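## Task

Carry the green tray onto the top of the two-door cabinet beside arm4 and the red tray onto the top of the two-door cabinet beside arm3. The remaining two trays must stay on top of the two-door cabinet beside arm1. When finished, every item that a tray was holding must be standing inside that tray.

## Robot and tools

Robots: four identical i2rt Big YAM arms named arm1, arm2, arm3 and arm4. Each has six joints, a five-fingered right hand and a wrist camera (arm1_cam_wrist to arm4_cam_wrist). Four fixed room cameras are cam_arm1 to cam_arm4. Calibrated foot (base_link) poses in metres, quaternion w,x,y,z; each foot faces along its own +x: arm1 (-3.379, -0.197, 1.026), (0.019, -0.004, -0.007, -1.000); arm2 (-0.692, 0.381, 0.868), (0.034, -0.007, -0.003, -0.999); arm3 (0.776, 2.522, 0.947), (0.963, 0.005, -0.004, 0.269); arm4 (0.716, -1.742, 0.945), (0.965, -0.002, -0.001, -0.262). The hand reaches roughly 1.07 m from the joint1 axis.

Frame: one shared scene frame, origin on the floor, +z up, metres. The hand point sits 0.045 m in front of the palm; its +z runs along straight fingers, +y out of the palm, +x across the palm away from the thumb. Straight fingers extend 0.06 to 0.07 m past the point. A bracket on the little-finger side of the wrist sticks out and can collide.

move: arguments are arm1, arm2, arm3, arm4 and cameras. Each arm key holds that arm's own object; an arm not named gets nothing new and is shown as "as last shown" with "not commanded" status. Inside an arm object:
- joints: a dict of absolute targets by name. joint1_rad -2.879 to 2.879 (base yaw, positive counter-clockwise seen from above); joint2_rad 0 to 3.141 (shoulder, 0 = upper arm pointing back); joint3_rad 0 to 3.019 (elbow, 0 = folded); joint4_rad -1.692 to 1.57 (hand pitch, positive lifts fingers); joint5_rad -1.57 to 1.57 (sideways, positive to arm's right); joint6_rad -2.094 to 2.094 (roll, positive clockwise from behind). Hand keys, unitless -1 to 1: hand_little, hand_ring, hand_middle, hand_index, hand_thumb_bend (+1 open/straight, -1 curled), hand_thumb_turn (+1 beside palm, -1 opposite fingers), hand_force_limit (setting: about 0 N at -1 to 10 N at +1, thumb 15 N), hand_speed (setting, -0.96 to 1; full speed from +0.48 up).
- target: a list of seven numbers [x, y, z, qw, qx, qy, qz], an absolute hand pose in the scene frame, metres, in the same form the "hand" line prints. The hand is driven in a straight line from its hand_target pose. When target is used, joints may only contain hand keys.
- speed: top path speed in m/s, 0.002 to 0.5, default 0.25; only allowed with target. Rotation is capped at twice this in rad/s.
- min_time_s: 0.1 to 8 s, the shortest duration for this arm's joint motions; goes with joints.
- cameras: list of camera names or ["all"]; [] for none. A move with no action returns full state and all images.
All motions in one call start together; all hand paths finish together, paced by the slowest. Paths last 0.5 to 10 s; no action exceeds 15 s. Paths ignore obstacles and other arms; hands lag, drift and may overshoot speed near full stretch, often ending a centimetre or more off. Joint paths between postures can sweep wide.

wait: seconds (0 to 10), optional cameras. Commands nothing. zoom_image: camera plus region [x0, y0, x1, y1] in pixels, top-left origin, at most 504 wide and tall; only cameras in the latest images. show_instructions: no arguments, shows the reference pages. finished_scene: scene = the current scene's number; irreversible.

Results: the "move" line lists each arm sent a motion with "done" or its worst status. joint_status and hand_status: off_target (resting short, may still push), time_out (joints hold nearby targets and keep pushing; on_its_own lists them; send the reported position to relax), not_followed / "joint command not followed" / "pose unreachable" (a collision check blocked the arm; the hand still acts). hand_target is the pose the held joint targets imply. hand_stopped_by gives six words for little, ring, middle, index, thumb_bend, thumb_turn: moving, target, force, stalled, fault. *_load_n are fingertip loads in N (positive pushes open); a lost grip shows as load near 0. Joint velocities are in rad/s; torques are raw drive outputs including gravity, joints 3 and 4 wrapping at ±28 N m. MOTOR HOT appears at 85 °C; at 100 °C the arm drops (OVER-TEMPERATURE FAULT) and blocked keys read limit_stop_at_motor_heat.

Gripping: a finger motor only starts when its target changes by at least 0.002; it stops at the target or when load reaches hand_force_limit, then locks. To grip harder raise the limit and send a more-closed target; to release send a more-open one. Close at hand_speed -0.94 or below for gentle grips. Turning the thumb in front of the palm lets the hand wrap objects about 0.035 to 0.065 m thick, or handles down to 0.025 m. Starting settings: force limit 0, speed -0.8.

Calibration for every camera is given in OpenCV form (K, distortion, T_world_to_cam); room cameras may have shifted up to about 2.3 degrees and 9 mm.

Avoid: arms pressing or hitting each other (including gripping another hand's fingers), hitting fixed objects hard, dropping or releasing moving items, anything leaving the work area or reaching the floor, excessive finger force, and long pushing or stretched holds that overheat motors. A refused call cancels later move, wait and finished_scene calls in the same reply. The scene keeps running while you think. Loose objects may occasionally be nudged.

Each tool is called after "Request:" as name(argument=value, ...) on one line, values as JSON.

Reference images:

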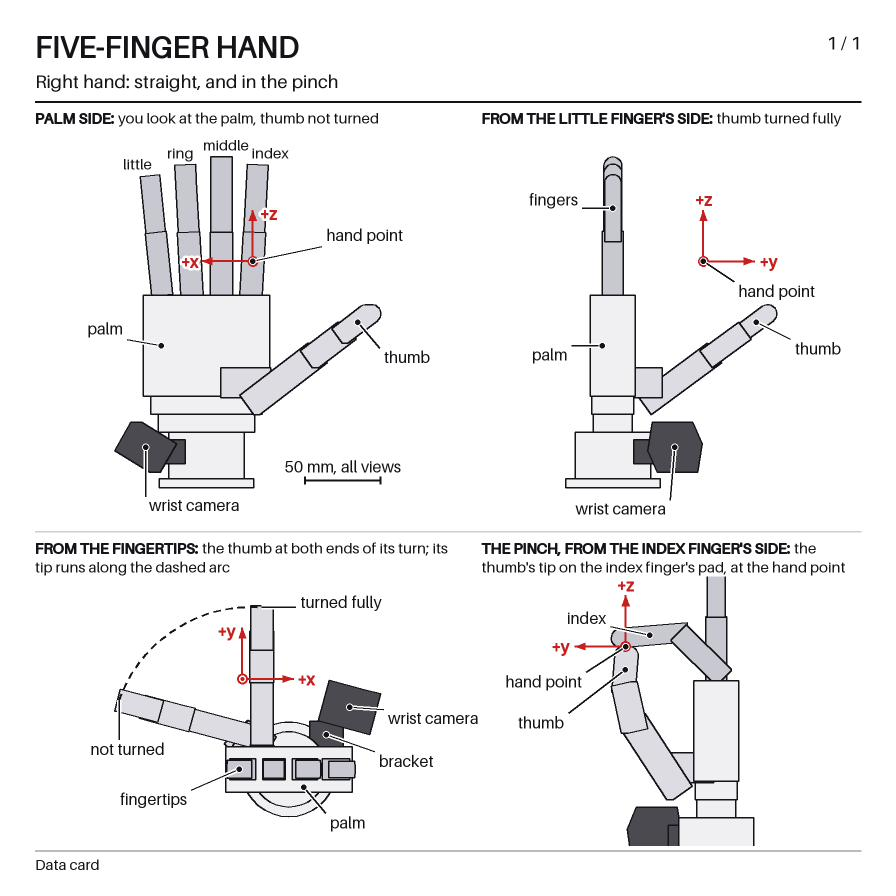

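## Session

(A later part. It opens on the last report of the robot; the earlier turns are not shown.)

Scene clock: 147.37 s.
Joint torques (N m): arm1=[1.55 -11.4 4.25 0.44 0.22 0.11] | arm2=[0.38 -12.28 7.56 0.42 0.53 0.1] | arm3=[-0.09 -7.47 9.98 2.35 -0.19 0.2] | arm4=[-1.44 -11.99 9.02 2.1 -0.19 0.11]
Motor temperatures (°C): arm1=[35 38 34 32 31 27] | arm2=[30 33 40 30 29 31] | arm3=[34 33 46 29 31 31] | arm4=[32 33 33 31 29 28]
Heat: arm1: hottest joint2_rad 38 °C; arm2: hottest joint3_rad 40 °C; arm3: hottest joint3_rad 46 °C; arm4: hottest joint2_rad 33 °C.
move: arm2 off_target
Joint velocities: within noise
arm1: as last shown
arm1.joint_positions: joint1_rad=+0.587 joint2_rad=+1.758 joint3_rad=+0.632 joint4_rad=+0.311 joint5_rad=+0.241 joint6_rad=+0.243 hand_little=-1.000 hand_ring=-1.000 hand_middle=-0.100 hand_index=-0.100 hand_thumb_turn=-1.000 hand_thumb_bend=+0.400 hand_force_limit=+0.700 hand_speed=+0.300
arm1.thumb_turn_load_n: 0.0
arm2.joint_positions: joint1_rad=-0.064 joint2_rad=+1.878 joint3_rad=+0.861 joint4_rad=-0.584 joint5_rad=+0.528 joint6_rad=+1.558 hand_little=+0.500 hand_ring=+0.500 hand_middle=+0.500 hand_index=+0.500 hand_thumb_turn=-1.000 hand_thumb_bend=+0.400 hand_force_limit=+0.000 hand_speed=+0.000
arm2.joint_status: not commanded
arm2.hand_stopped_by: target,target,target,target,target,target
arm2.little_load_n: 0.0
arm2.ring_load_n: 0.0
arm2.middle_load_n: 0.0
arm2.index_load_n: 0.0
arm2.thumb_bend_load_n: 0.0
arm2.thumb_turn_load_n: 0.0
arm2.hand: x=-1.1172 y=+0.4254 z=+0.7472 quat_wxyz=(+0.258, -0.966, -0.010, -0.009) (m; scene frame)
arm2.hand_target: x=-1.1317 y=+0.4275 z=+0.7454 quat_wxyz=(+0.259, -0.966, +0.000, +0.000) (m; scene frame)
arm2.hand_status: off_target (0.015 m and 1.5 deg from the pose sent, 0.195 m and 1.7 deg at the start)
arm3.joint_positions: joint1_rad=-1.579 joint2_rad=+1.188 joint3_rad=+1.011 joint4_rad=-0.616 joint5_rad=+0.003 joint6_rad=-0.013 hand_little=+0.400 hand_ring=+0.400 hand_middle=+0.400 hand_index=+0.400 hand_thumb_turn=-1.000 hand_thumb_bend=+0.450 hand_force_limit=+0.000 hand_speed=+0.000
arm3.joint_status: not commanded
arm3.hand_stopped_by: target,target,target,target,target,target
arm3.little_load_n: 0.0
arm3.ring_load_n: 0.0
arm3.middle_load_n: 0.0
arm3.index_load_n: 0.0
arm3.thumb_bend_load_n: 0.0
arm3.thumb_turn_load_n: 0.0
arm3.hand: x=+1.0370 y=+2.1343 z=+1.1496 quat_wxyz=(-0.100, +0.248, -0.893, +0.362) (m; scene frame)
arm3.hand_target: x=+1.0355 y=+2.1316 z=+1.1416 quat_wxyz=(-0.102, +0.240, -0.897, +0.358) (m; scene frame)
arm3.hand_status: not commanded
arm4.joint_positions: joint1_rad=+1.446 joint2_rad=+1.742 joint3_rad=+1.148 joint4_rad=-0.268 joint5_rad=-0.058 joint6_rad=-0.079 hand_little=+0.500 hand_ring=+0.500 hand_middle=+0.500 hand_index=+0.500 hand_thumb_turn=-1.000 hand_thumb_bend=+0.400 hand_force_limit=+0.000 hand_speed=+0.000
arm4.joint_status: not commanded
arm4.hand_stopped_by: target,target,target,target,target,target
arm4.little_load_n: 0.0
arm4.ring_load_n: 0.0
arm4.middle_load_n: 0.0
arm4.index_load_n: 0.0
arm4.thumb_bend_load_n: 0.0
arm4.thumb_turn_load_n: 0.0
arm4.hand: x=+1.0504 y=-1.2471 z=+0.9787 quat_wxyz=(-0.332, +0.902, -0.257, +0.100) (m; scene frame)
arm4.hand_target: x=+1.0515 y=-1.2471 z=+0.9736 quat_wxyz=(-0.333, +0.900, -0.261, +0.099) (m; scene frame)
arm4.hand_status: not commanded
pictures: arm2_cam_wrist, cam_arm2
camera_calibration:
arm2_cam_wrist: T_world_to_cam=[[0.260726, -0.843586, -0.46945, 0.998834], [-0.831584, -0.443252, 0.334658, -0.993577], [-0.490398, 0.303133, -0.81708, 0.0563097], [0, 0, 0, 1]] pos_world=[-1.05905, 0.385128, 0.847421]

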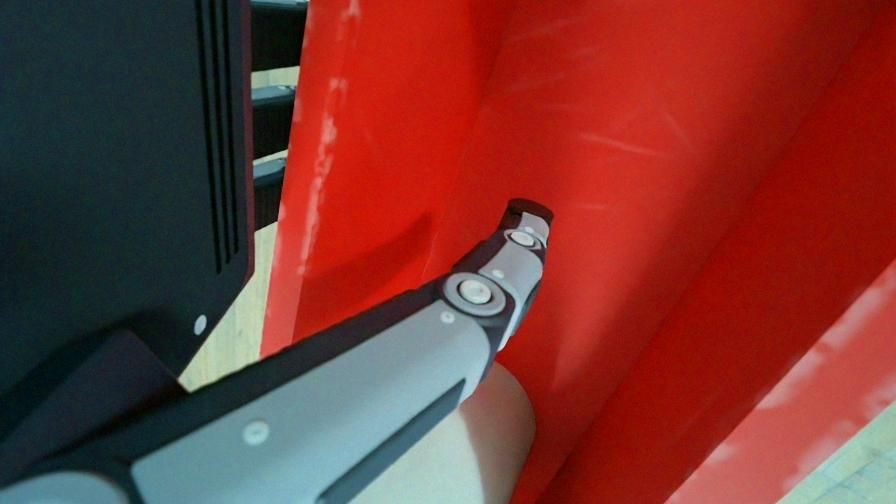

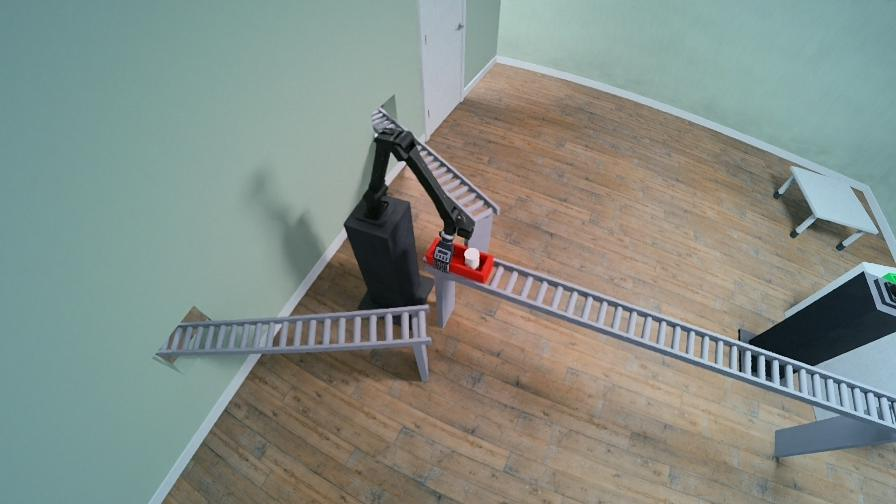

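Request:
move(arm1={"target": [-3.7677, -0.4609, 0.817, 0.2303, -0.556, -0.7378, 0.3056], "speed": 0.12}, arm2={"target": [-1.147, 0.4275, 0.750, 0.2588, -0.9659, 0, 0], "speed": 0.12}, cameras=["arm1_cam_wrist", "cam_arm1", "arm2_cam_wrist"])

Request:
zoom_image(camera="cam_arm1", region=[270, 170, 360, 240])

Scene clock: 169.53 s.
Joint torques (N m): arm1=[0.91 -9.23 3.71 1.54 -0.02 -0.01] | arm2=[0.5 -11.63 8.05 -0.34 0.53 0.13] | arm3=[-0.09 -7.47 9.98 2.35 -0.19 0.2] | arm4=[-1.79 -12.22 8.96 2.1 -0.19 0.09]
Motor temperatures (°C): arm1=[35 38 34 32 31 27] | arm2=[30 33 41 30 29 31] | arm3=[34 33 46 29 31 31] | arm4=[32 33 33 31 29 28]
Heat: arm1: hottest joint2_rad 38 °C; arm2: hottest joint3_rad 41 °C; arm3: hottest joint3_rad 46 °C; arm4: hottest joint2_rad 33 °C.
move: arm1 done; arm2 done
Joint velocities: within noise
arm1.joint_positions: joint1_rad=+0.566 joint2_rad=+2.152 joint3_rad=+0.658 joint4_rad=+0.662 joint5_rad=+0.232 joint6_rad=+0.231 hand_little=-1.000 hand_ring=-1.000 hand_middle=-0.100 hand_index=-0.100 hand_thumb_turn=-1.000 hand_thumb_bend=+0.401 hand_force_limit=+0.700 hand_speed=+0.300
arm1.joint_status: not commanded
arm1.hand_stopped_by: target,target,target,target,target,target
arm1.little_load_n: 0.0
arm1.ring_load_n: -1.0
arm1.middle_load_n: 0.0
arm1.index_load_n: 0.0
arm1.thumb_bend_load_n: 2.0
arm1.thumb_turn_load_n: 0.5
arm1.hand: x=-3.7613 y=-0.4603 z=+0.8242 quat_wxyz=(+0.228, -0.557, -0.739, +0.303) (m; scene frame)
arm1.hand_target: x=-3.7674 y=-0.4607 z=+0.8172 quat_wxyz=(+0.230, -0.556, -0.738, +0.305) (m; scene frame)
arm1.hand_status: done (0.010 m and 0.4 deg from the pose sent, 0.127 m and 0.8 deg at the start)
arm2.joint_positions: joint1_rad=-0.064 joint2_rad=+1.884 joint3_rad=+0.906 joint4_rad=-0.597 joint5_rad=+0.528 joint6_rad=+1.558 hand_little=+0.500 hand_ring=+0.500 hand_middle=+0.500 hand_index=+0.500 hand_thumb_turn=-1.000 hand_thumb_bend=+0.400 hand_force_limit=+0.000 hand_speed=+0.000
arm2.joint_status: not commanded
arm2.hand_stopped_by: target,target,target,target,target,target
arm2.little_load_n: 0.0
arm2.ring_load_n: 0.0
arm2.middle_load_n: 0.0
arm2.index_load_n: 0.0
arm2.thumb_bend_load_n: 0.0
arm2.thumb_turn_load_n: 0.0
arm2.hand: x=-1.1388 y=+0.4254 z=+0.7550 quat_wxyz=(+0.258, -0.966, -0.006, +0.003) (m; scene frame)
arm2.hand_target: x=-1.1467 y=+0.4275 z=+0.7501 quat_wxyz=(+0.259, -0.966, +0.000, +0.000) (m; scene frame)
arm2.hand_status: done (0.010 m and 0.8 deg from the pose sent, 0.030 m and 1.5 deg at the start)
arm3, arm4: as last shown
pictures: arm1_cam_wrist, arm2_cam_wrist, cam_arm1
camera_calibration:
arm1_cam_wrist: T_world_to_cam=[[0.580286, 0.467039, -0.66719, 2.94314], [0.721492, -0.67482, 0.155135, 2.28297], [-0.377779, -0.571395, -0.728554, -0.96471], [0, 0, 0, 1]] pos_world=[-3.71945, -0.385199, 0.906624]
arm2_cam_wrist: T_world_to_cam=[[0.248389, -0.843639, -0.476001, 0.999004], [-0.822673, -0.443151, 0.356127, -1.0202], [-0.511383, 0.303135, -0.804112, 0.0183681], [0, 0, 0, 1]] pos_world=[-1.07804, 0.385128, 0.853617]

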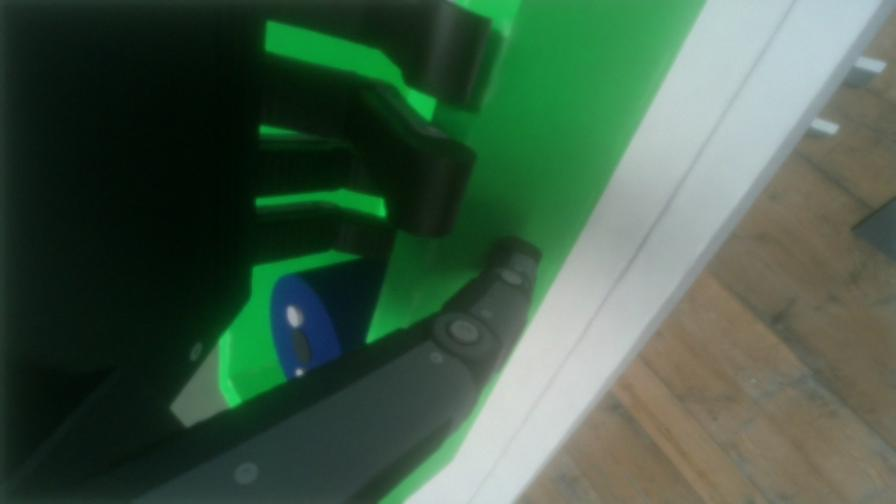

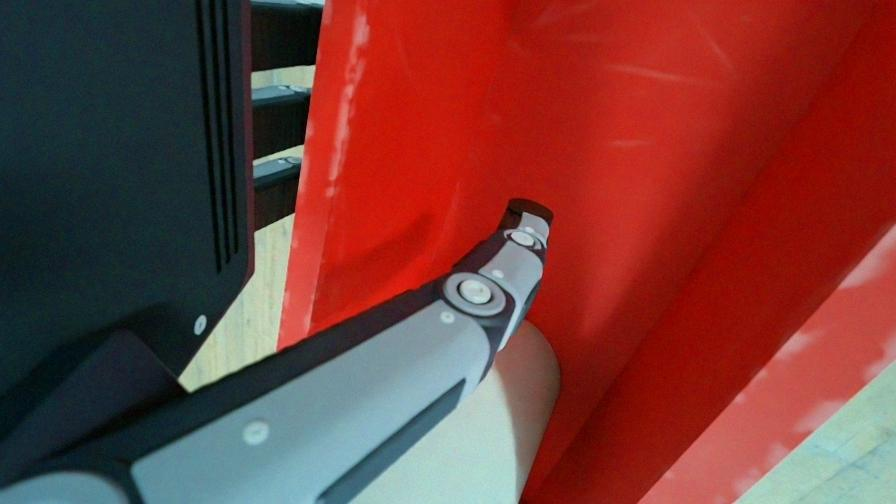

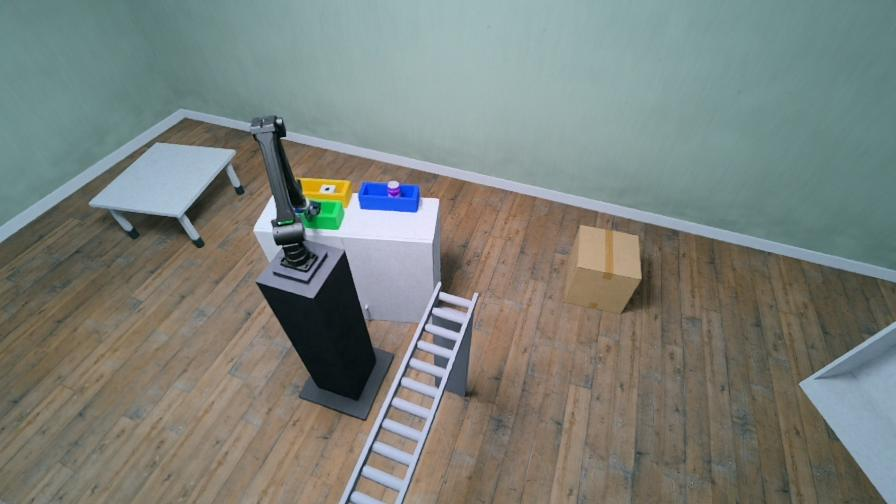

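Scaled by 5.600 from the camera's 896x504 image, which has a finer 1280x720 frame.

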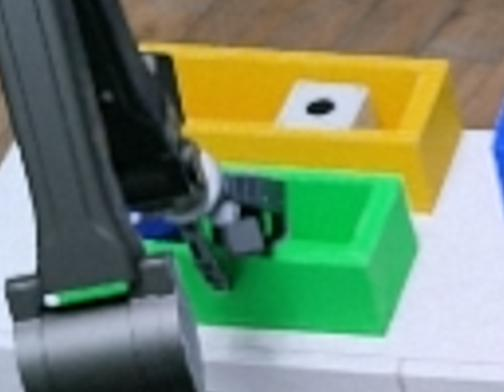

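Request:
move(arm1={"target": [-3.714, -0.4455, 0.808, 0.2303, -0.556, -0.7378, 0.3056], "speed": 0.05}, arm2={"joints": {"hand_speed": -0.86, "hand_force_limit": 0.1, "hand_little": -0.4, "hand_ring": -0.4, "hand_middle": -0.4, "hand_index": -0.4, "hand_thumb_bend": -0.6}}, cameras=["arm1_cam_wrist", "cam_arm1", "arm2_cam_wrist"])

Request:
zoom_image(camera="cam_arm1", region=[270, 170, 360, 240])

Scene clock: 178.50 s.
Joint torques (N m): arm1=[2.26 -7.77 0.2 0.81 0.06 0.13] | arm2=[0.67 -12.34 7.84 -0.32 0.21 0.08] | arm3=[-0.09 -7.47 9.96 2.35 -0.19 0.19] | arm4=[-1.96 -12.04 9.05 2.17 -0.17 0.07]
Motor temperatures (°C): arm1=[35 37 34 32 31 27] | arm2=[30 33 41 30 29 31] | arm3=[34 33 47 29 31 31] | arm4=[32 33 33 31 29 28]
Heat: arm1: hottest joint2_rad 37 °C; arm2: hottest joint3_rad 41 °C; arm3: hottest joint3_rad 47 °C; arm4: hottest joint2_rad 33 °C.
move: arm1 off_target; arm2 off_target
Joint velocities: within noise
arm1.joint_positions: joint1_rad=+0.602 joint2_rad=+2.171 joint3_rad=+0.563 joint4_rad=+0.831 joint5_rad=+0.267 joint6_rad=+0.251 hand_little=-1.000 hand_ring=-1.000 hand_middle=-0.100 hand_index=-0.100 hand_thumb_turn=-1.000 hand_thumb_bend=+0.400 hand_force_limit=+0.700 hand_speed=+0.300
arm1.joint_status: not commanded
arm1.hand_stopped_by: target,target,target,target,target,target
arm1.little_load_n: 0.0
arm1.ring_load_n: -1.0
arm1.middle_load_n: 0.5
arm1.index_load_n: 0.0
arm1.thumb_bend_load_n: 0.0
arm1.thumb_turn_load_n: 0.0
arm1.hand: x=-3.7357 y=-0.4540 z=+0.8269 quat_wxyz=(+0.242, -0.553, -0.727, +0.327) (m; scene frame)
arm1.hand_target: x=-3.7141 y=-0.4449 z=+0.8094 quat_wxyz=(+0.231, -0.556, -0.738, +0.305) (m; scene frame)
arm1.hand_status: off_target (0.030 m and 3.1 deg from the pose sent, 0.052 m and 0.4 deg at the start)
arm2.joint_positions: joint1_rad=-0.073 joint2_rad=+1.895 joint3_rad=+0.907 joint4_rad=-0.597 joint5_rad=+0.537 joint6_rad=+1.567 hand_little=-0.146 hand_ring=-0.004 hand_middle=+0.076 hand_index=+0.049 hand_thumb_turn=-1.000 hand_thumb_bend=+0.153 hand_force_limit=+0.100 hand_speed=-0.860
arm2.joint_status: hand_little off_target (ended at -0.146, target -0.400); hand_ring off_target (ended at -0.004, target -0.400); hand_middle off_target (ended at +0.076, target -0.400); hand_index off_target (ended at +0.049, target -0.400); hand_thumb_bend off_target (ended at +0.153, target -0.600); the others done
arm2.hand_stopped_by: force,force,force,force,force,target
arm2.little_load_n: 9.0
arm2.ring_load_n: 4.0
arm2.middle_load_n: 3.0
arm2.index_load_n: 2.5
arm2.thumb_bend_load_n: 10.0
arm2.thumb_turn_load_n: 1.0
arm2.hand: x=-1.1369 y=+0.4311 z=+0.7512 quat_wxyz=(+0.262, -0.965, +0.001, -0.001) (m; scene frame)
arm2.hand_target: x=-1.1469 y=+0.4274 z=+0.7502 quat_wxyz=(+0.259, -0.966, +0.000, +0.000) (m; scene frame)
arm2.hand_status: not commanded
arm3, arm4: as last shown
arm3.index_load_n: -0.5
pictures: arm1_cam_wrist, arm2_cam_wrist, cam_arm1
camera_calibration:
arm1_cam_wrist: T_world_to_cam=[[0.544191, 0.446658, -0.710178, 2.81852], [0.72646, -0.6743, 0.132575, 2.30569], [-0.419657, -0.588062, -0.691426, -1.14425], [0, 0, 0, 1]] pos_world=[-3.689, -0.377076, 0.904812]
arm2_cam_wrist: T_world_to_cam=[[0.236678, -0.843949, -0.481387, 0.992408], [-0.83174, -0.432086, 0.348583, -1.02425], [-0.502186, 0.317887, -0.804212, 0.0187232], [0, 0, 0, 1]] pos_world=[-1.07739, 0.389027, 0.849825]

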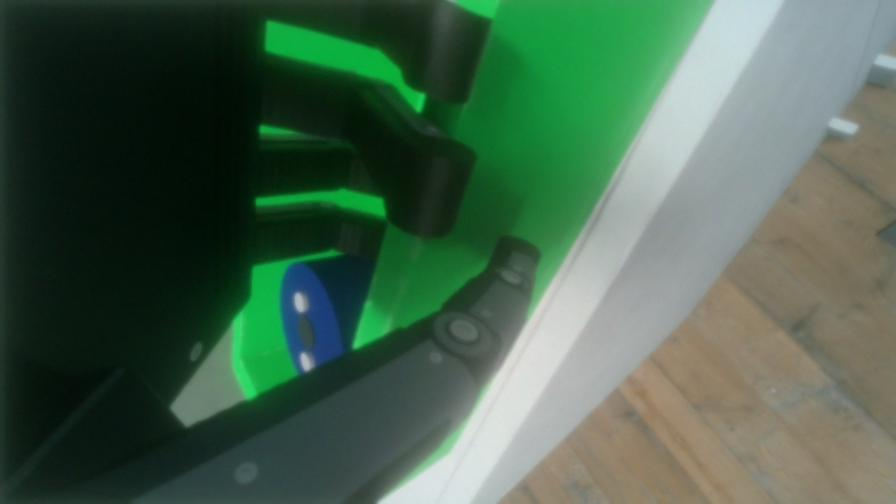

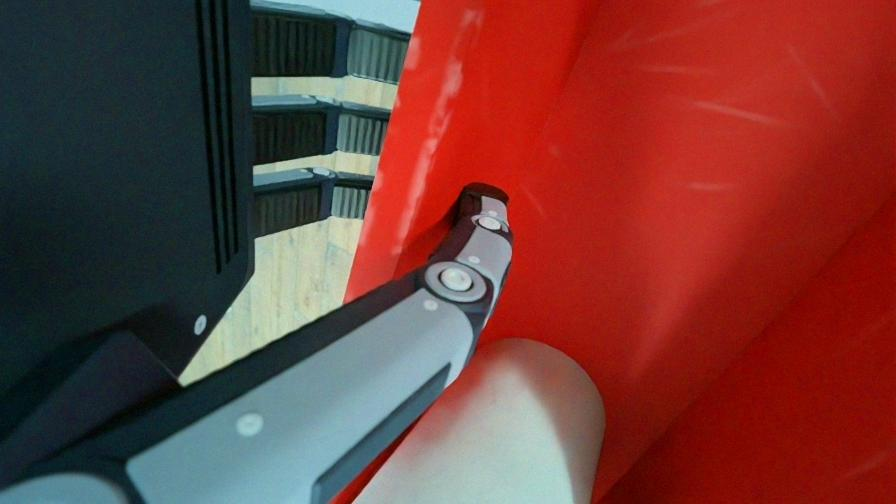

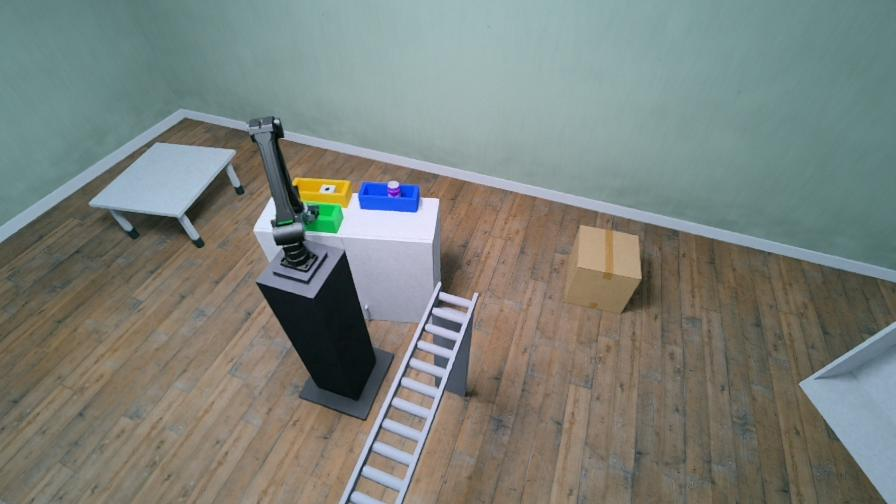

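Scaled by 5.600 from the camera's 896x504 image, which has a finer 1280x720 frame.

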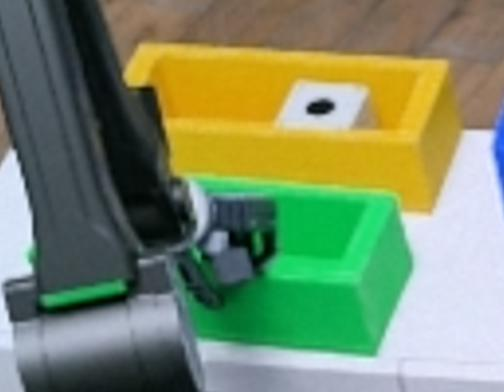

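Request:
move(arm1={"target": [-3.693, -0.439, 0.806, 0.2303, -0.556, -0.7378, 0.3056], "speed": 0.05}, arm2={"joints": {"hand_speed": -0.86, "hand_force_limit": 0.6, "hand_little": -0.5, "hand_ring": -0.5, "hand_middle": -0.5, "hand_index": -0.5, "hand_thumb_bend": -0.7}}, cameras=["cam_arm1"])

Request:
zoom_image(camera="cam_arm1", region=[270, 170, 360, 240])

Scene clock: 181.33 s.
Joint torques (N m): arm1=[2.37 -7.24 -0.54 0.75 -0.03 0.17] | arm2=[0.21 -12.75 7.94 -0.39 0.11 0.05] | arm3=[-0.09 -7.47 9.99 2.35 -0.2 0.19] | arm4=[-1.44 -12.1 8.96 2.13 -0.22 0.08]
Motor temperatures (°C): arm1=[35 37 34 32 31 27] | arm2=[30 33 41 30 29 31] | arm3=[34 33 47 29 31 31] | arm4=[32 33 33 31 29 28]
Heat: arm1: hottest joint2_rad 37 °C; arm2: hottest joint3_rad 41 °C; arm3: hottest joint3_rad 47 °C; arm4: hottest joint2_rad 33 °C.
move: arm1 off_target; arm2 off_target
Joint velocities: within noise
arm1.joint_positions: joint1_rad=+0.625 joint2_rad=+2.183 joint3_rad=+0.518 joint4_rad=+0.894 joint5_rad=+0.286 joint6_rad=+0.269 hand_little=-1.000 hand_ring=-1.000 hand_middle=-0.100 hand_index=-0.100 hand_thumb_turn=-1.000 hand_thumb_bend=+0.400 hand_force_limit=+0.700 hand_speed=+0.300
arm1.joint_status: not commanded
arm1.hand_stopped_by: target,target,target,target,target,target
arm1.little_load_n: 0.0
arm1.ring_load_n: -1.5
arm1.middle_load_n: 1.0
arm1.index_load_n: 0.0
arm1.thumb_bend_load_n: 0.5
arm1.thumb_turn_load_n: 0.5
arm1.hand: x=-3.7187 y=-0.4498 z=+0.8264 quat_wxyz=(+0.244, -0.553, -0.724, +0.332) (m; scene frame)
arm1.hand_target: x=-3.6931 y=-0.4381 z=+0.8077 quat_wxyz=(+0.231, -0.556, -0.738, +0.305) (m; scene frame)
arm1.hand_status: off_target (0.035 m and 3.7 deg from the pose sent, 0.050 m and 3.1 deg at the start)
arm2.joint_positions: joint1_rad=-0.073 joint2_rad=+1.895 joint3_rad=+0.907 joint4_rad=-0.597 joint5_rad=+0.540 joint6_rad=+1.568 hand_little=-0.146 hand_ring=-0.026 hand_middle=+0.053 hand_index=+0.015 hand_thumb_turn=-1.000 hand_thumb_bend=+0.155 hand_force_limit=+0.600 hand_speed=-0.860
arm2.joint_status: hand_little off_target (ended at -0.146, target -0.500); hand_ring off_target (ended at -0.026, target -0.500); hand_middle off_target (ended at +0.053, target -0.500); hand_index off_target (ended at +0.015, target -0.500); hand_thumb_bend off_target (ended at +0.155, target -0.700); the others done
arm2.hand_stopped_by: force,force,force,force,force,target
arm2.little_load_n: 0.0
arm2.ring_load_n: 8.5
arm2.middle_load_n: 7.5
arm2.index_load_n: 12.5
arm2.thumb_bend_load_n: 15.5
arm2.thumb_turn_load_n: 2.0
arm2.hand: x=-1.1370 y=+0.4317 z=+0.7513 quat_wxyz=(+0.263, -0.965, +0.002, -0.001) (m; scene frame)
arm2.hand_target: x=-1.1469 y=+0.4274 z=+0.7502 quat_wxyz=(+0.259, -0.966, +0.000, +0.000) (m; scene frame)
arm2.hand_status: not commanded
arm3, arm4: as last shown
arm3.little_load_n: 0.5
arm3.index_load_n: 0.0
pictures: cam_arm1

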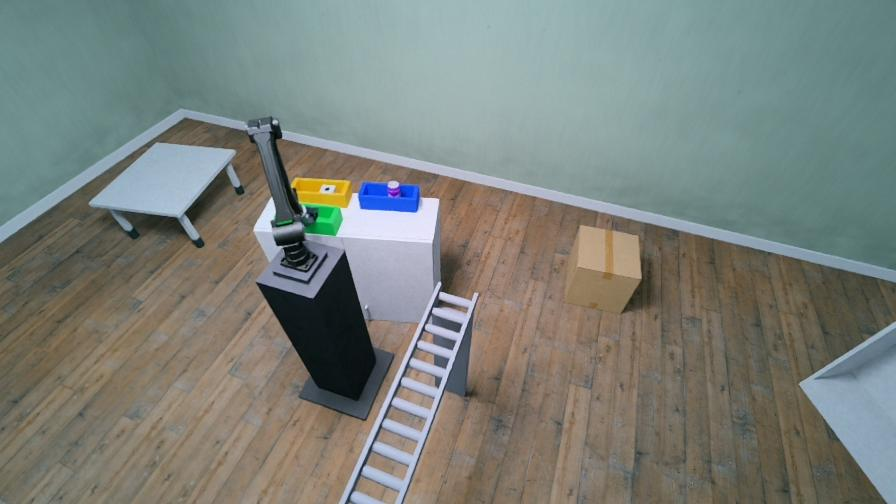

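Scaled by 5.600 from the camera's 896x504 image, which has a finer 1280x720 frame.

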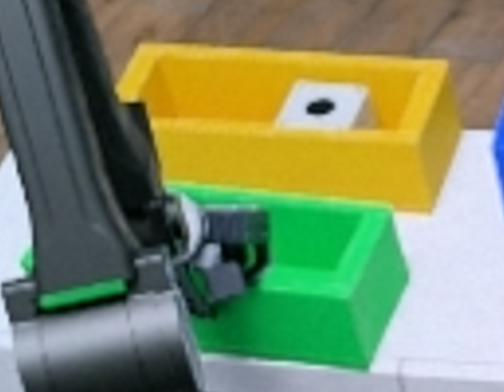

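Request:
move(arm1={"target": [-3.722, -0.449, 0.95, 0.2303, -0.556, -0.7378, 0.3056], "speed": 0.2}, arm2={"target": [-1.147, 0.43, 0.90, 0.2588, -0.9659, 0, 0], "speed": 0.15}, cameras=["cam_arm1", "cam_arm2"])

Request:
zoom_image(camera="cam_arm1", region=[270, 170, 360, 240])

Request:
zoom_image(camera="cam_arm2", region=[410, 180, 510, 290])

Scene clock: 191.30 s.
Joint torques (N m): arm1=[0.56 -9.17 6.82 0.38 0 -0.05] | arm2=[0.62 -14.68 12.68 -0.34 0.43 0.09] | arm3=[-0.09 -7.41 9.98 2.35 -0.2 0.2] | arm4=[-1.2 -12.34 8.92 2.18 -0.22 0.11]
Motor temperatures (°C): arm1=[35 37 34 32 31 27] | arm2=[30 33 42 30 28 31] | arm3=[34 33 47 29 31 31] | arm4=[32 33 33 31 29 28]
Heat: arm1: hottest joint2_rad 37 °C; arm2: hottest joint3_rad 42 °C; arm3: hottest joint3_rad 47 °C; arm4: hottest joint2_rad 33 °C.
move: arm1 off_target; arm2 off_target
Joint velocities: within noise
arm1.joint_positions: joint1_rad=+0.619 joint2_rad=+1.665 joint3_rad=+0.477 joint4_rad=+0.324 joint5_rad=+0.266 joint6_rad=+0.271 hand_little=-1.000 hand_ring=-1.000 hand_middle=-0.100 hand_index=-0.100 hand_thumb_turn=-1.000 hand_thumb_bend=+0.400 hand_force_limit=+0.700 hand_speed=+0.300
arm1.joint_status: not commanded
arm1.hand_stopped_by: target,target,target,target,target,target
arm1.little_load_n: 0.0
arm1.ring_load_n: 0.5
arm1.middle_load_n: 0.0
arm1.index_load_n: 0.0
arm1.thumb_bend_load_n: 0.0
arm1.thumb_turn_load_n: 0.0
arm1.hand: x=-3.7066 y=-0.4413 z=+0.9380 quat_wxyz=(+0.225, -0.558, -0.743, +0.293) (m; scene frame)
arm1.hand_target: x=-3.7218 y=-0.4488 z=+0.9503 quat_wxyz=(+0.230, -0.556, -0.738, +0.306) (m; scene frame)
arm1.hand_status: off_target (0.021 m and 1.6 deg from the pose sent, 0.124 m and 3.7 deg at the start)
arm2.joint_positions: joint1_rad=-0.073 joint2_rad=+1.641 joint3_rad=+0.983 joint4_rad=-1.002 joint5_rad=+0.531 joint6_rad=+1.560 hand_little=-0.146 hand_ring=-0.026 hand_middle=+0.053 hand_index=+0.014 hand_thumb_turn=-1.000 hand_thumb_bend=+0.156 hand_force_limit=+0.600 hand_speed=-0.860
arm2.joint_status: not commanded
arm2.hand_stopped_by: force,force,force,force,force,target
arm2.little_load_n: 0.0
arm2.ring_load_n: 3.0
arm2.middle_load_n: 2.0
arm2.index_load_n: 7.0
arm2.thumb_bend_load_n: 14.0
arm2.thumb_turn_load_n: 5.5
arm2.hand: x=-1.1153 y=+0.4304 z=+0.8699 quat_wxyz=(+0.259, -0.965, -0.012, -0.039) (m; scene frame)
arm2.hand_target: x=-1.1453 y=+0.4299 z=+0.9006 quat_wxyz=(+0.259, -0.966, +0.000, +0.000) (m; scene frame)
arm2.hand_status: off_target (0.044 m and 4.7 deg from the pose sent, 0.149 m and 0.6 deg at the start)
arm3, arm4: as last shown
arm3.little_load_n: 0.0
pictures: cam_arm1, cam_arm2

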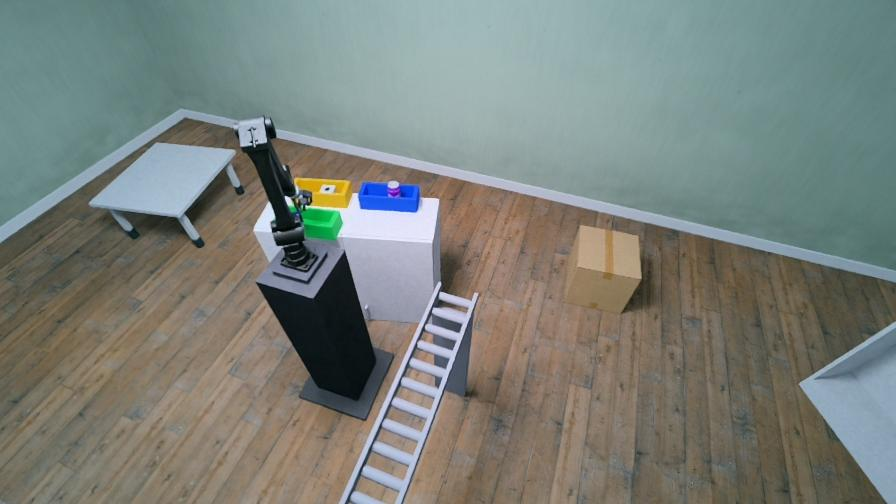

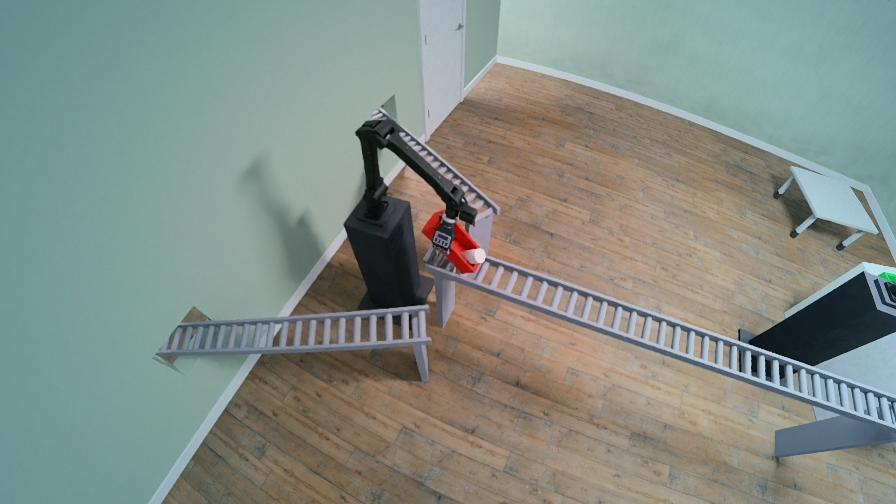

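Scaled by 5.600 from the camera's 896x504 image, which has a finer 1280x720 frame.

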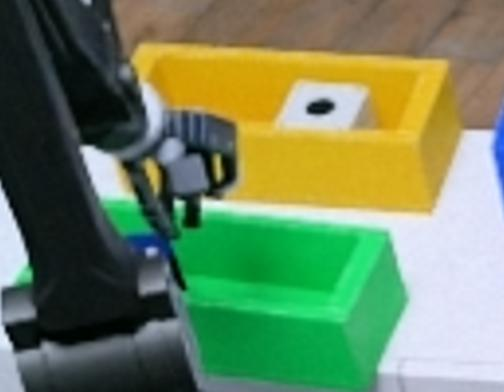

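Scaled by 4.582 from the camera's 896x504 image, which has a finer 1280x720 frame.

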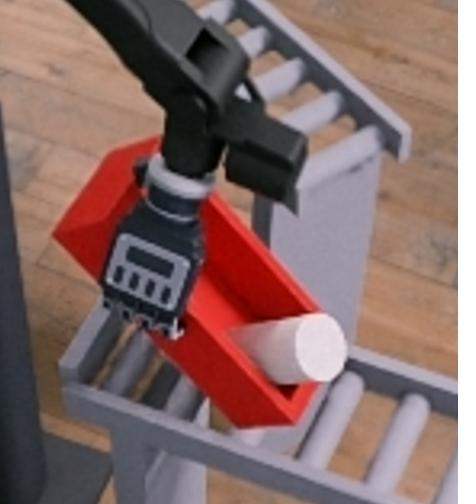

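Request:
move(arm1={"joints": {"joint1_rad": 0.524, "joint2_rad": 1.84, "joint3_rad": 0.83, "joint4_rad": -0.074, "joint5_rad": 0.182, "joint6_rad": 0.326, "hand_little": 0.5, "hand_ring": 0.5, "hand_middle": 0.5, "hand_index": 0.5, "hand_thumb_bend": 0.4, "hand_speed": 0.3}, "min_time_s": 1.5}, arm2={"target": [-1.16, 0.43, 0.80, 0.2588, -0.9659, 0, 0], "speed": 0.07}, cameras=["cam_arm1", "arm1_cam_wrist", "cam_arm2"])

Request:
zoom_image(camera="cam_arm2", region=[410, 180, 510, 290])

Request:
zoom_image(camera="cam_arm1", region=[270, 170, 360, 240])

Scene clock: 201.93 s.
Joint torques (N m): arm1=[0.67 -9.47 8.03 0.12 -0.03 0.12] | arm2=[0.85 -10.29 8.32 3.33 -0.05 0.33] | arm3=[-0.09 -7.47 9.98 2.35 -0.2 0.19] | arm4=[-1.73 -12.1 8.98 2.1 -0.22 0.09]
Motor temperatures (°C): arm1=[35 37 34 31 31 27] | arm2=[30 33 42 30 28 31] | arm3=[34 33 47 29 31 31] | arm4=[32 33 33 31 29 28]
Heat: arm1: hottest joint2_rad 37 °C; arm2: hottest joint3_rad 42 °C; arm3: hottest joint3_rad 47 °C; arm4: hottest joint2_rad 33 °C.
move: arm1 done; arm2 off_target
Joint velocities: within noise
arm1.joint_positions: joint1_rad=+0.531 joint2_rad=+1.819 joint3_rad=+0.797 joint4_rad=-0.063 joint5_rad=+0.185 joint6_rad=+0.317 hand_little=+0.500 hand_ring=+0.500 hand_middle=+0.500 hand_index=+0.500 hand_thumb_turn=-1.000 hand_thumb_bend=+0.400 hand_force_limit=+0.700 hand_speed=+0.300
arm1.joint_status: all done
arm1.hand_stopped_by: target,target,target,target,target,target
arm1.little_load_n: 0.0
arm1.ring_load_n: 0.5
arm1.middle_load_n: 0.0
arm1.index_load_n: 0.0
arm1.thumb_bend_load_n: 0.0
arm1.thumb_turn_load_n: 0.0
arm1.hand: x=-3.7658 y=-0.4587 z=+0.9226 quat_wxyz=(+0.163, -0.610, -0.748, +0.203) (m; scene frame)
arm1.hand_target: x=-3.7772 y=-0.4634 z=+0.9222 quat_wxyz=(+0.162, -0.616, -0.744, +0.204) (m; scene frame)
arm1.hand_status: not commanded
arm2.joint_positions: joint1_rad=-0.073 joint2_rad=+1.771 joint3_rad=+0.971 joint4_rad=-0.826 joint5_rad=+0.544 joint6_rad=+1.535 hand_little=-0.146 hand_ring=-0.026 hand_middle=+0.052 hand_index=+0.014 hand_thumb_turn=-1.000 hand_thumb_bend=+0.156 hand_force_limit=+0.600 hand_speed=-0.860
arm2.joint_status: not commanded
arm2.hand_stopped_by: force,force,force,force,force,target
arm2.little_load_n: 2.0
arm2.ring_load_n: 2.5
arm2.middle_load_n: 0.0
arm2.index_load_n: 3.5
arm2.thumb_bend_load_n: 10.0
arm2.thumb_turn_load_n: -2.5
arm2.hand: x=-1.1356 y=+0.4321 z=+0.8153 quat_wxyz=(+0.265, -0.964, -0.020, -0.025) (m; scene frame)
arm2.hand_target: x=-1.1582 y=+0.4298 z=+0.8018 quat_wxyz=(+0.259, -0.966, +0.000, -0.001) (m; scene frame)
arm2.hand_status: off_target (0.029 m and 3.8 deg from the pose sent, 0.083 m and 4.7 deg at the start)
arm3, arm4: as last shown
arm3.ring_load_n: -0.5
arm4.ring_load_n: 0.5
pictures: arm1_cam_wrist, cam_arm1, cam_arm2
camera_calibration:
arm1_cam_wrist: T_world_to_cam=[[0.755436, 0.449876, -0.476369, 3.48626], [0.615076, -0.737481, 0.278933, 1.72823], [-0.225828, -0.503719, -0.833828, -0.193465], [0, 0, 0, 1]] pos_world=[-3.74033, -0.391301, 1.01737]

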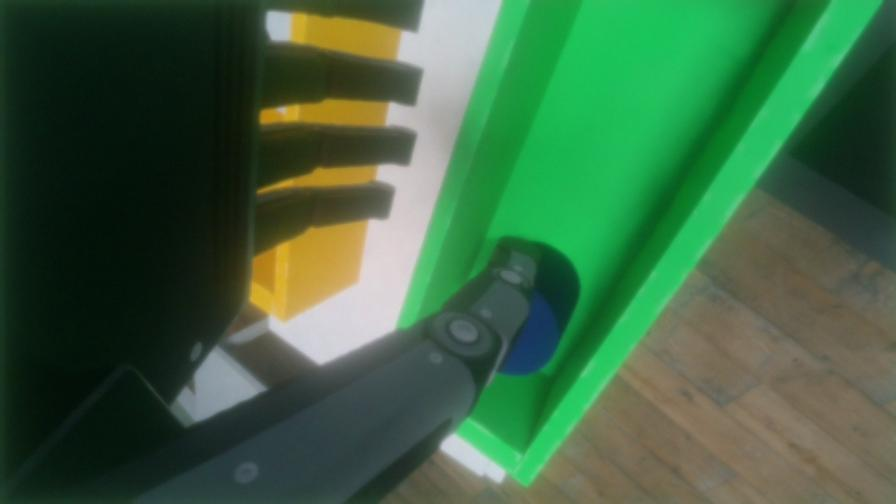

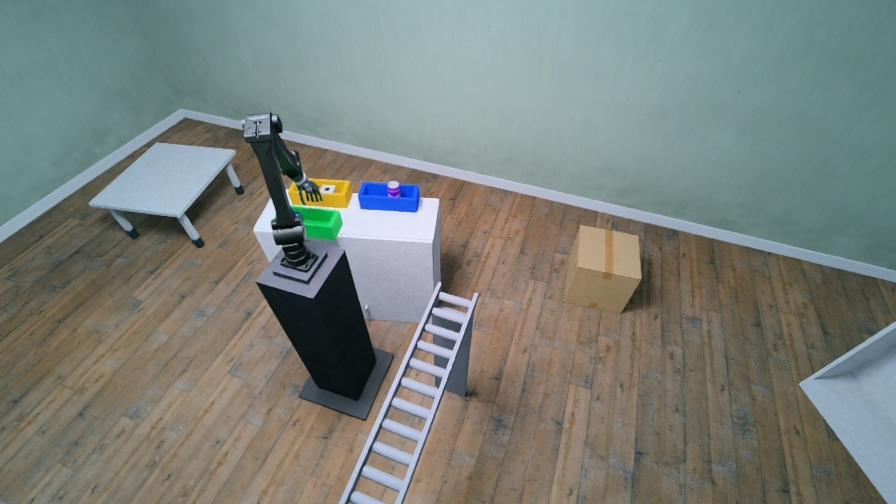

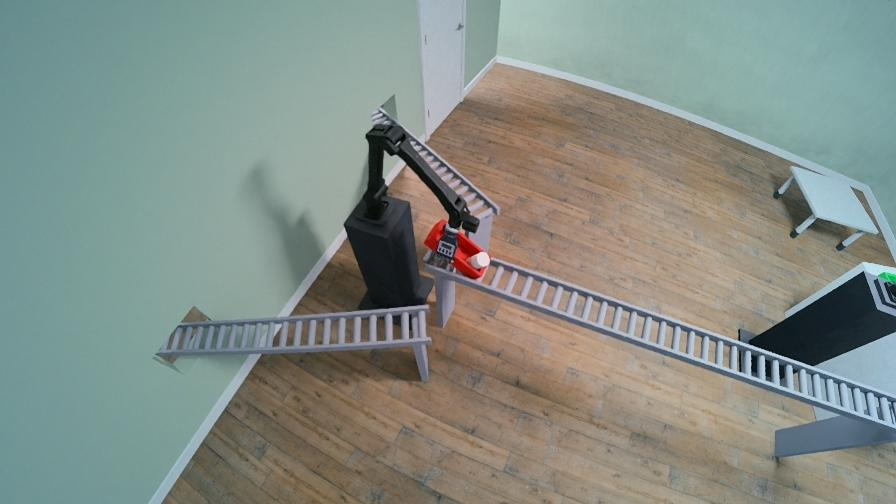

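Scaled by 4.582 from the camera's 896x504 image, which has a finer 1280x720 frame.

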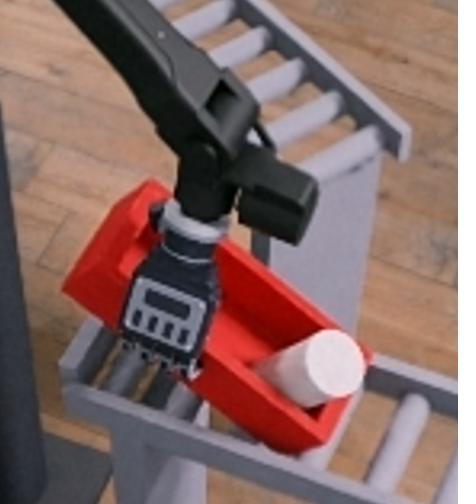

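Scaled by 5.600 from the camera's 896x504 image, which has a finer 1280x720 frame.

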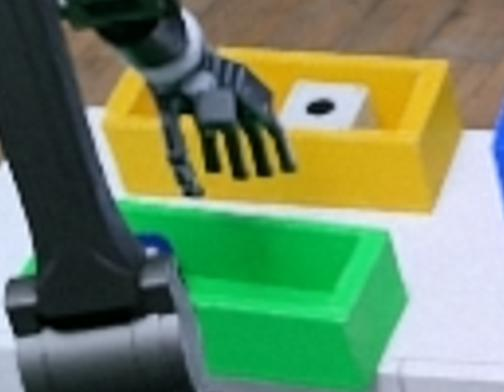

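Request:
move(arm1={"target": [-3.8165, -0.486, 0.88, 0.1641, -0.6125, -0.747, 0.2001], "speed": 0.1}, arm2={"target": [-1.158, 0.43, 0.765, 0.2588, -0.9659, 0, 0], "speed": 0.07}, cameras=["arm1_cam_wrist", "cam_arm2"])

Request:
zoom_image(camera="cam_arm2", region=[410, 180, 510, 290])

Scene clock: 205.50 s.
Joint torques (N m): arm1=[0.62 -11.22 7.65 1.02 0.13 0.01] | arm2=[0.03 -11.4 8.87 3.74 0.09 0.54] | arm3=[-0.09 -7.47 9.96 2.35 -0.2 0.2] | arm4=[-1.79 -11.93 8.94 2.06 -0.2 0.08]
Motor temperatures (°C): arm1=[35 37 34 31 31 27] | arm2=[30 33 42 31 28 31] | arm3=[34 33 47 29 31 31] | arm4=[32 33 33 31 29 28]
Heat: arm1: hottest joint2_rad 37 °C; arm2: hottest joint3_rad 42 °C; arm3: hottest joint3_rad 47 °C; arm4: hottest joint2_rad 33 °C.
move: arm1 off_target; arm2 off_target
Joint velocities: within noise
arm1.joint_positions: joint1_rad=+0.531 joint2_rad=+1.993 joint3_rad=+0.937 joint4_rad=-0.058 joint5_rad=+0.185 joint6_rad=+0.317 hand_little=+0.500 hand_ring=+0.500 hand_middle=+0.500 hand_index=+0.500 hand_thumb_turn=-1.000 hand_thumb_bend=+0.400 hand_force_limit=+0.700 hand_speed=+0.300
arm1.joint_status: not commanded
arm1.hand_stopped_by: target,target,target,target,target,target
arm1.little_load_n: 0.0
arm1.ring_load_n: 0.0
arm1.middle_load_n: 0.0
arm1.index_load_n: 0.0
arm1.thumb_bend_load_n: 0.0
arm1.thumb_turn_load_n: 0.0
arm1.hand: x=-3.7993 y=-0.4804 z=+0.8814 quat_wxyz=(+0.159, -0.611, -0.752, +0.189) (m; scene frame)
arm1.hand_target: x=-3.8160 y=-0.4857 z=+0.8805 quat_wxyz=(+0.164, -0.612, -0.747, +0.200) (m; scene frame)
arm1.hand_status: off_target (0.018 m and 1.5 deg from the pose sent, 0.072 m and 0.4 deg at the start)
arm2.joint_positions: joint1_rad=-0.073 joint2_rad=+1.849 joint3_rad=+0.935 joint4_rad=-0.748 joint5_rad=+0.538 joint6_rad=+1.512 hand_little=-0.146 hand_ring=-0.026 hand_middle=+0.052 hand_index=+0.014 hand_thumb_turn=-1.000 hand_thumb_bend=+0.156 hand_force_limit=+0.600 hand_speed=-0.860
arm2.joint_status: not commanded
arm2.hand_stopped_by: force,force,force,force,force,target
arm2.little_load_n: 4.5
arm2.ring_load_n: 4.0
arm2.middle_load_n: 0.0
arm2.index_load_n: 2.5
arm2.thumb_bend_load_n: 11.5
arm2.thumb_turn_load_n: -2.5
arm2.hand: x=-1.1191 y=+0.4301 z=+0.7736 quat_wxyz=(+0.261, -0.963, -0.036, -0.046) (m; scene frame)
arm2.hand_target: x=-1.1558 y=+0.4298 z=+0.7686 quat_wxyz=(+0.258, -0.966, -0.001, -0.001) (m; scene frame)
arm2.hand_status: off_target (0.040 m and 6.7 deg from the pose sent, 0.055 m and 3.8 deg at the start)
arm3, arm4: as last shown
arm4.ring_load_n: 0.0
arm4.index_load_n: -0.5
pictures: arm1_cam_wrist, cam_arm2
camera_calibration:
arm1_cam_wrist: T_world_to_cam=[[0.766851, 0.456901, -0.450756, 3.52591], [0.608068, -0.741957, 0.282405, 1.71261], [-0.20541, -0.490653, -0.846798, -0.151032], [0, 0, 0, 1]] pos_world=[-3.77625, -0.414413, 0.97778]

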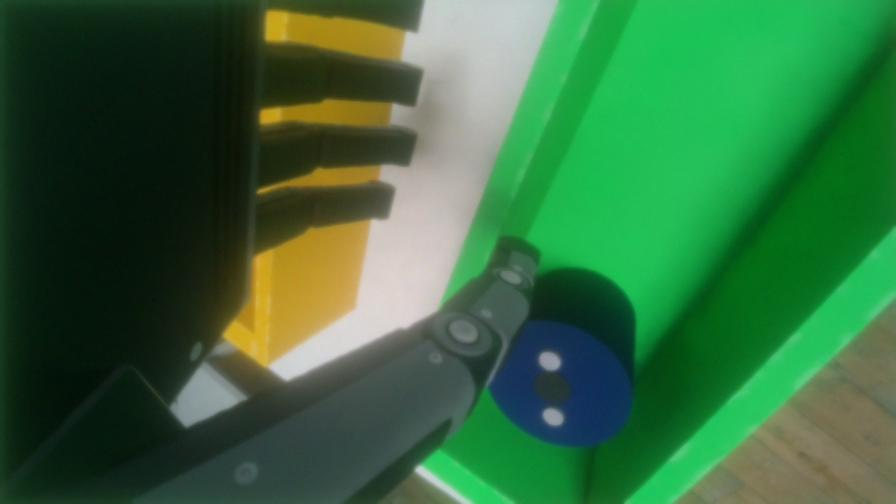

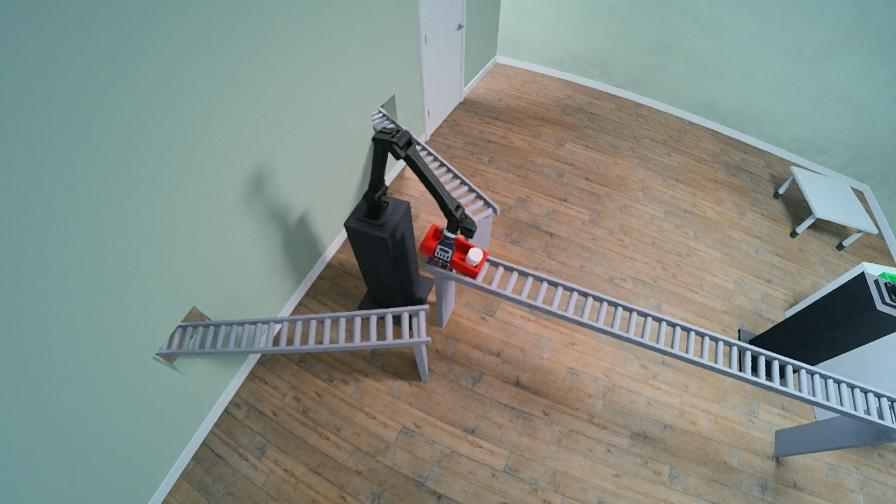

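Scaled by 4.582 from the camera's 896x504 image, which has a finer 1280x720 frame.

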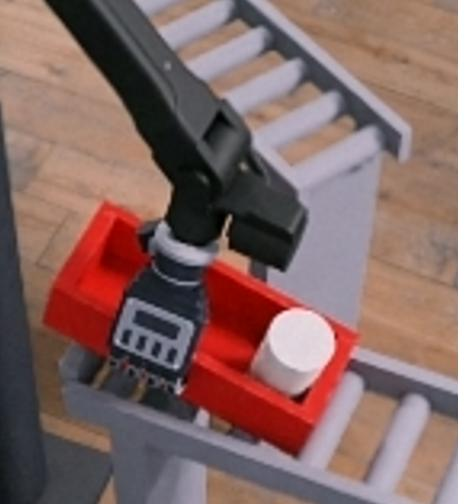

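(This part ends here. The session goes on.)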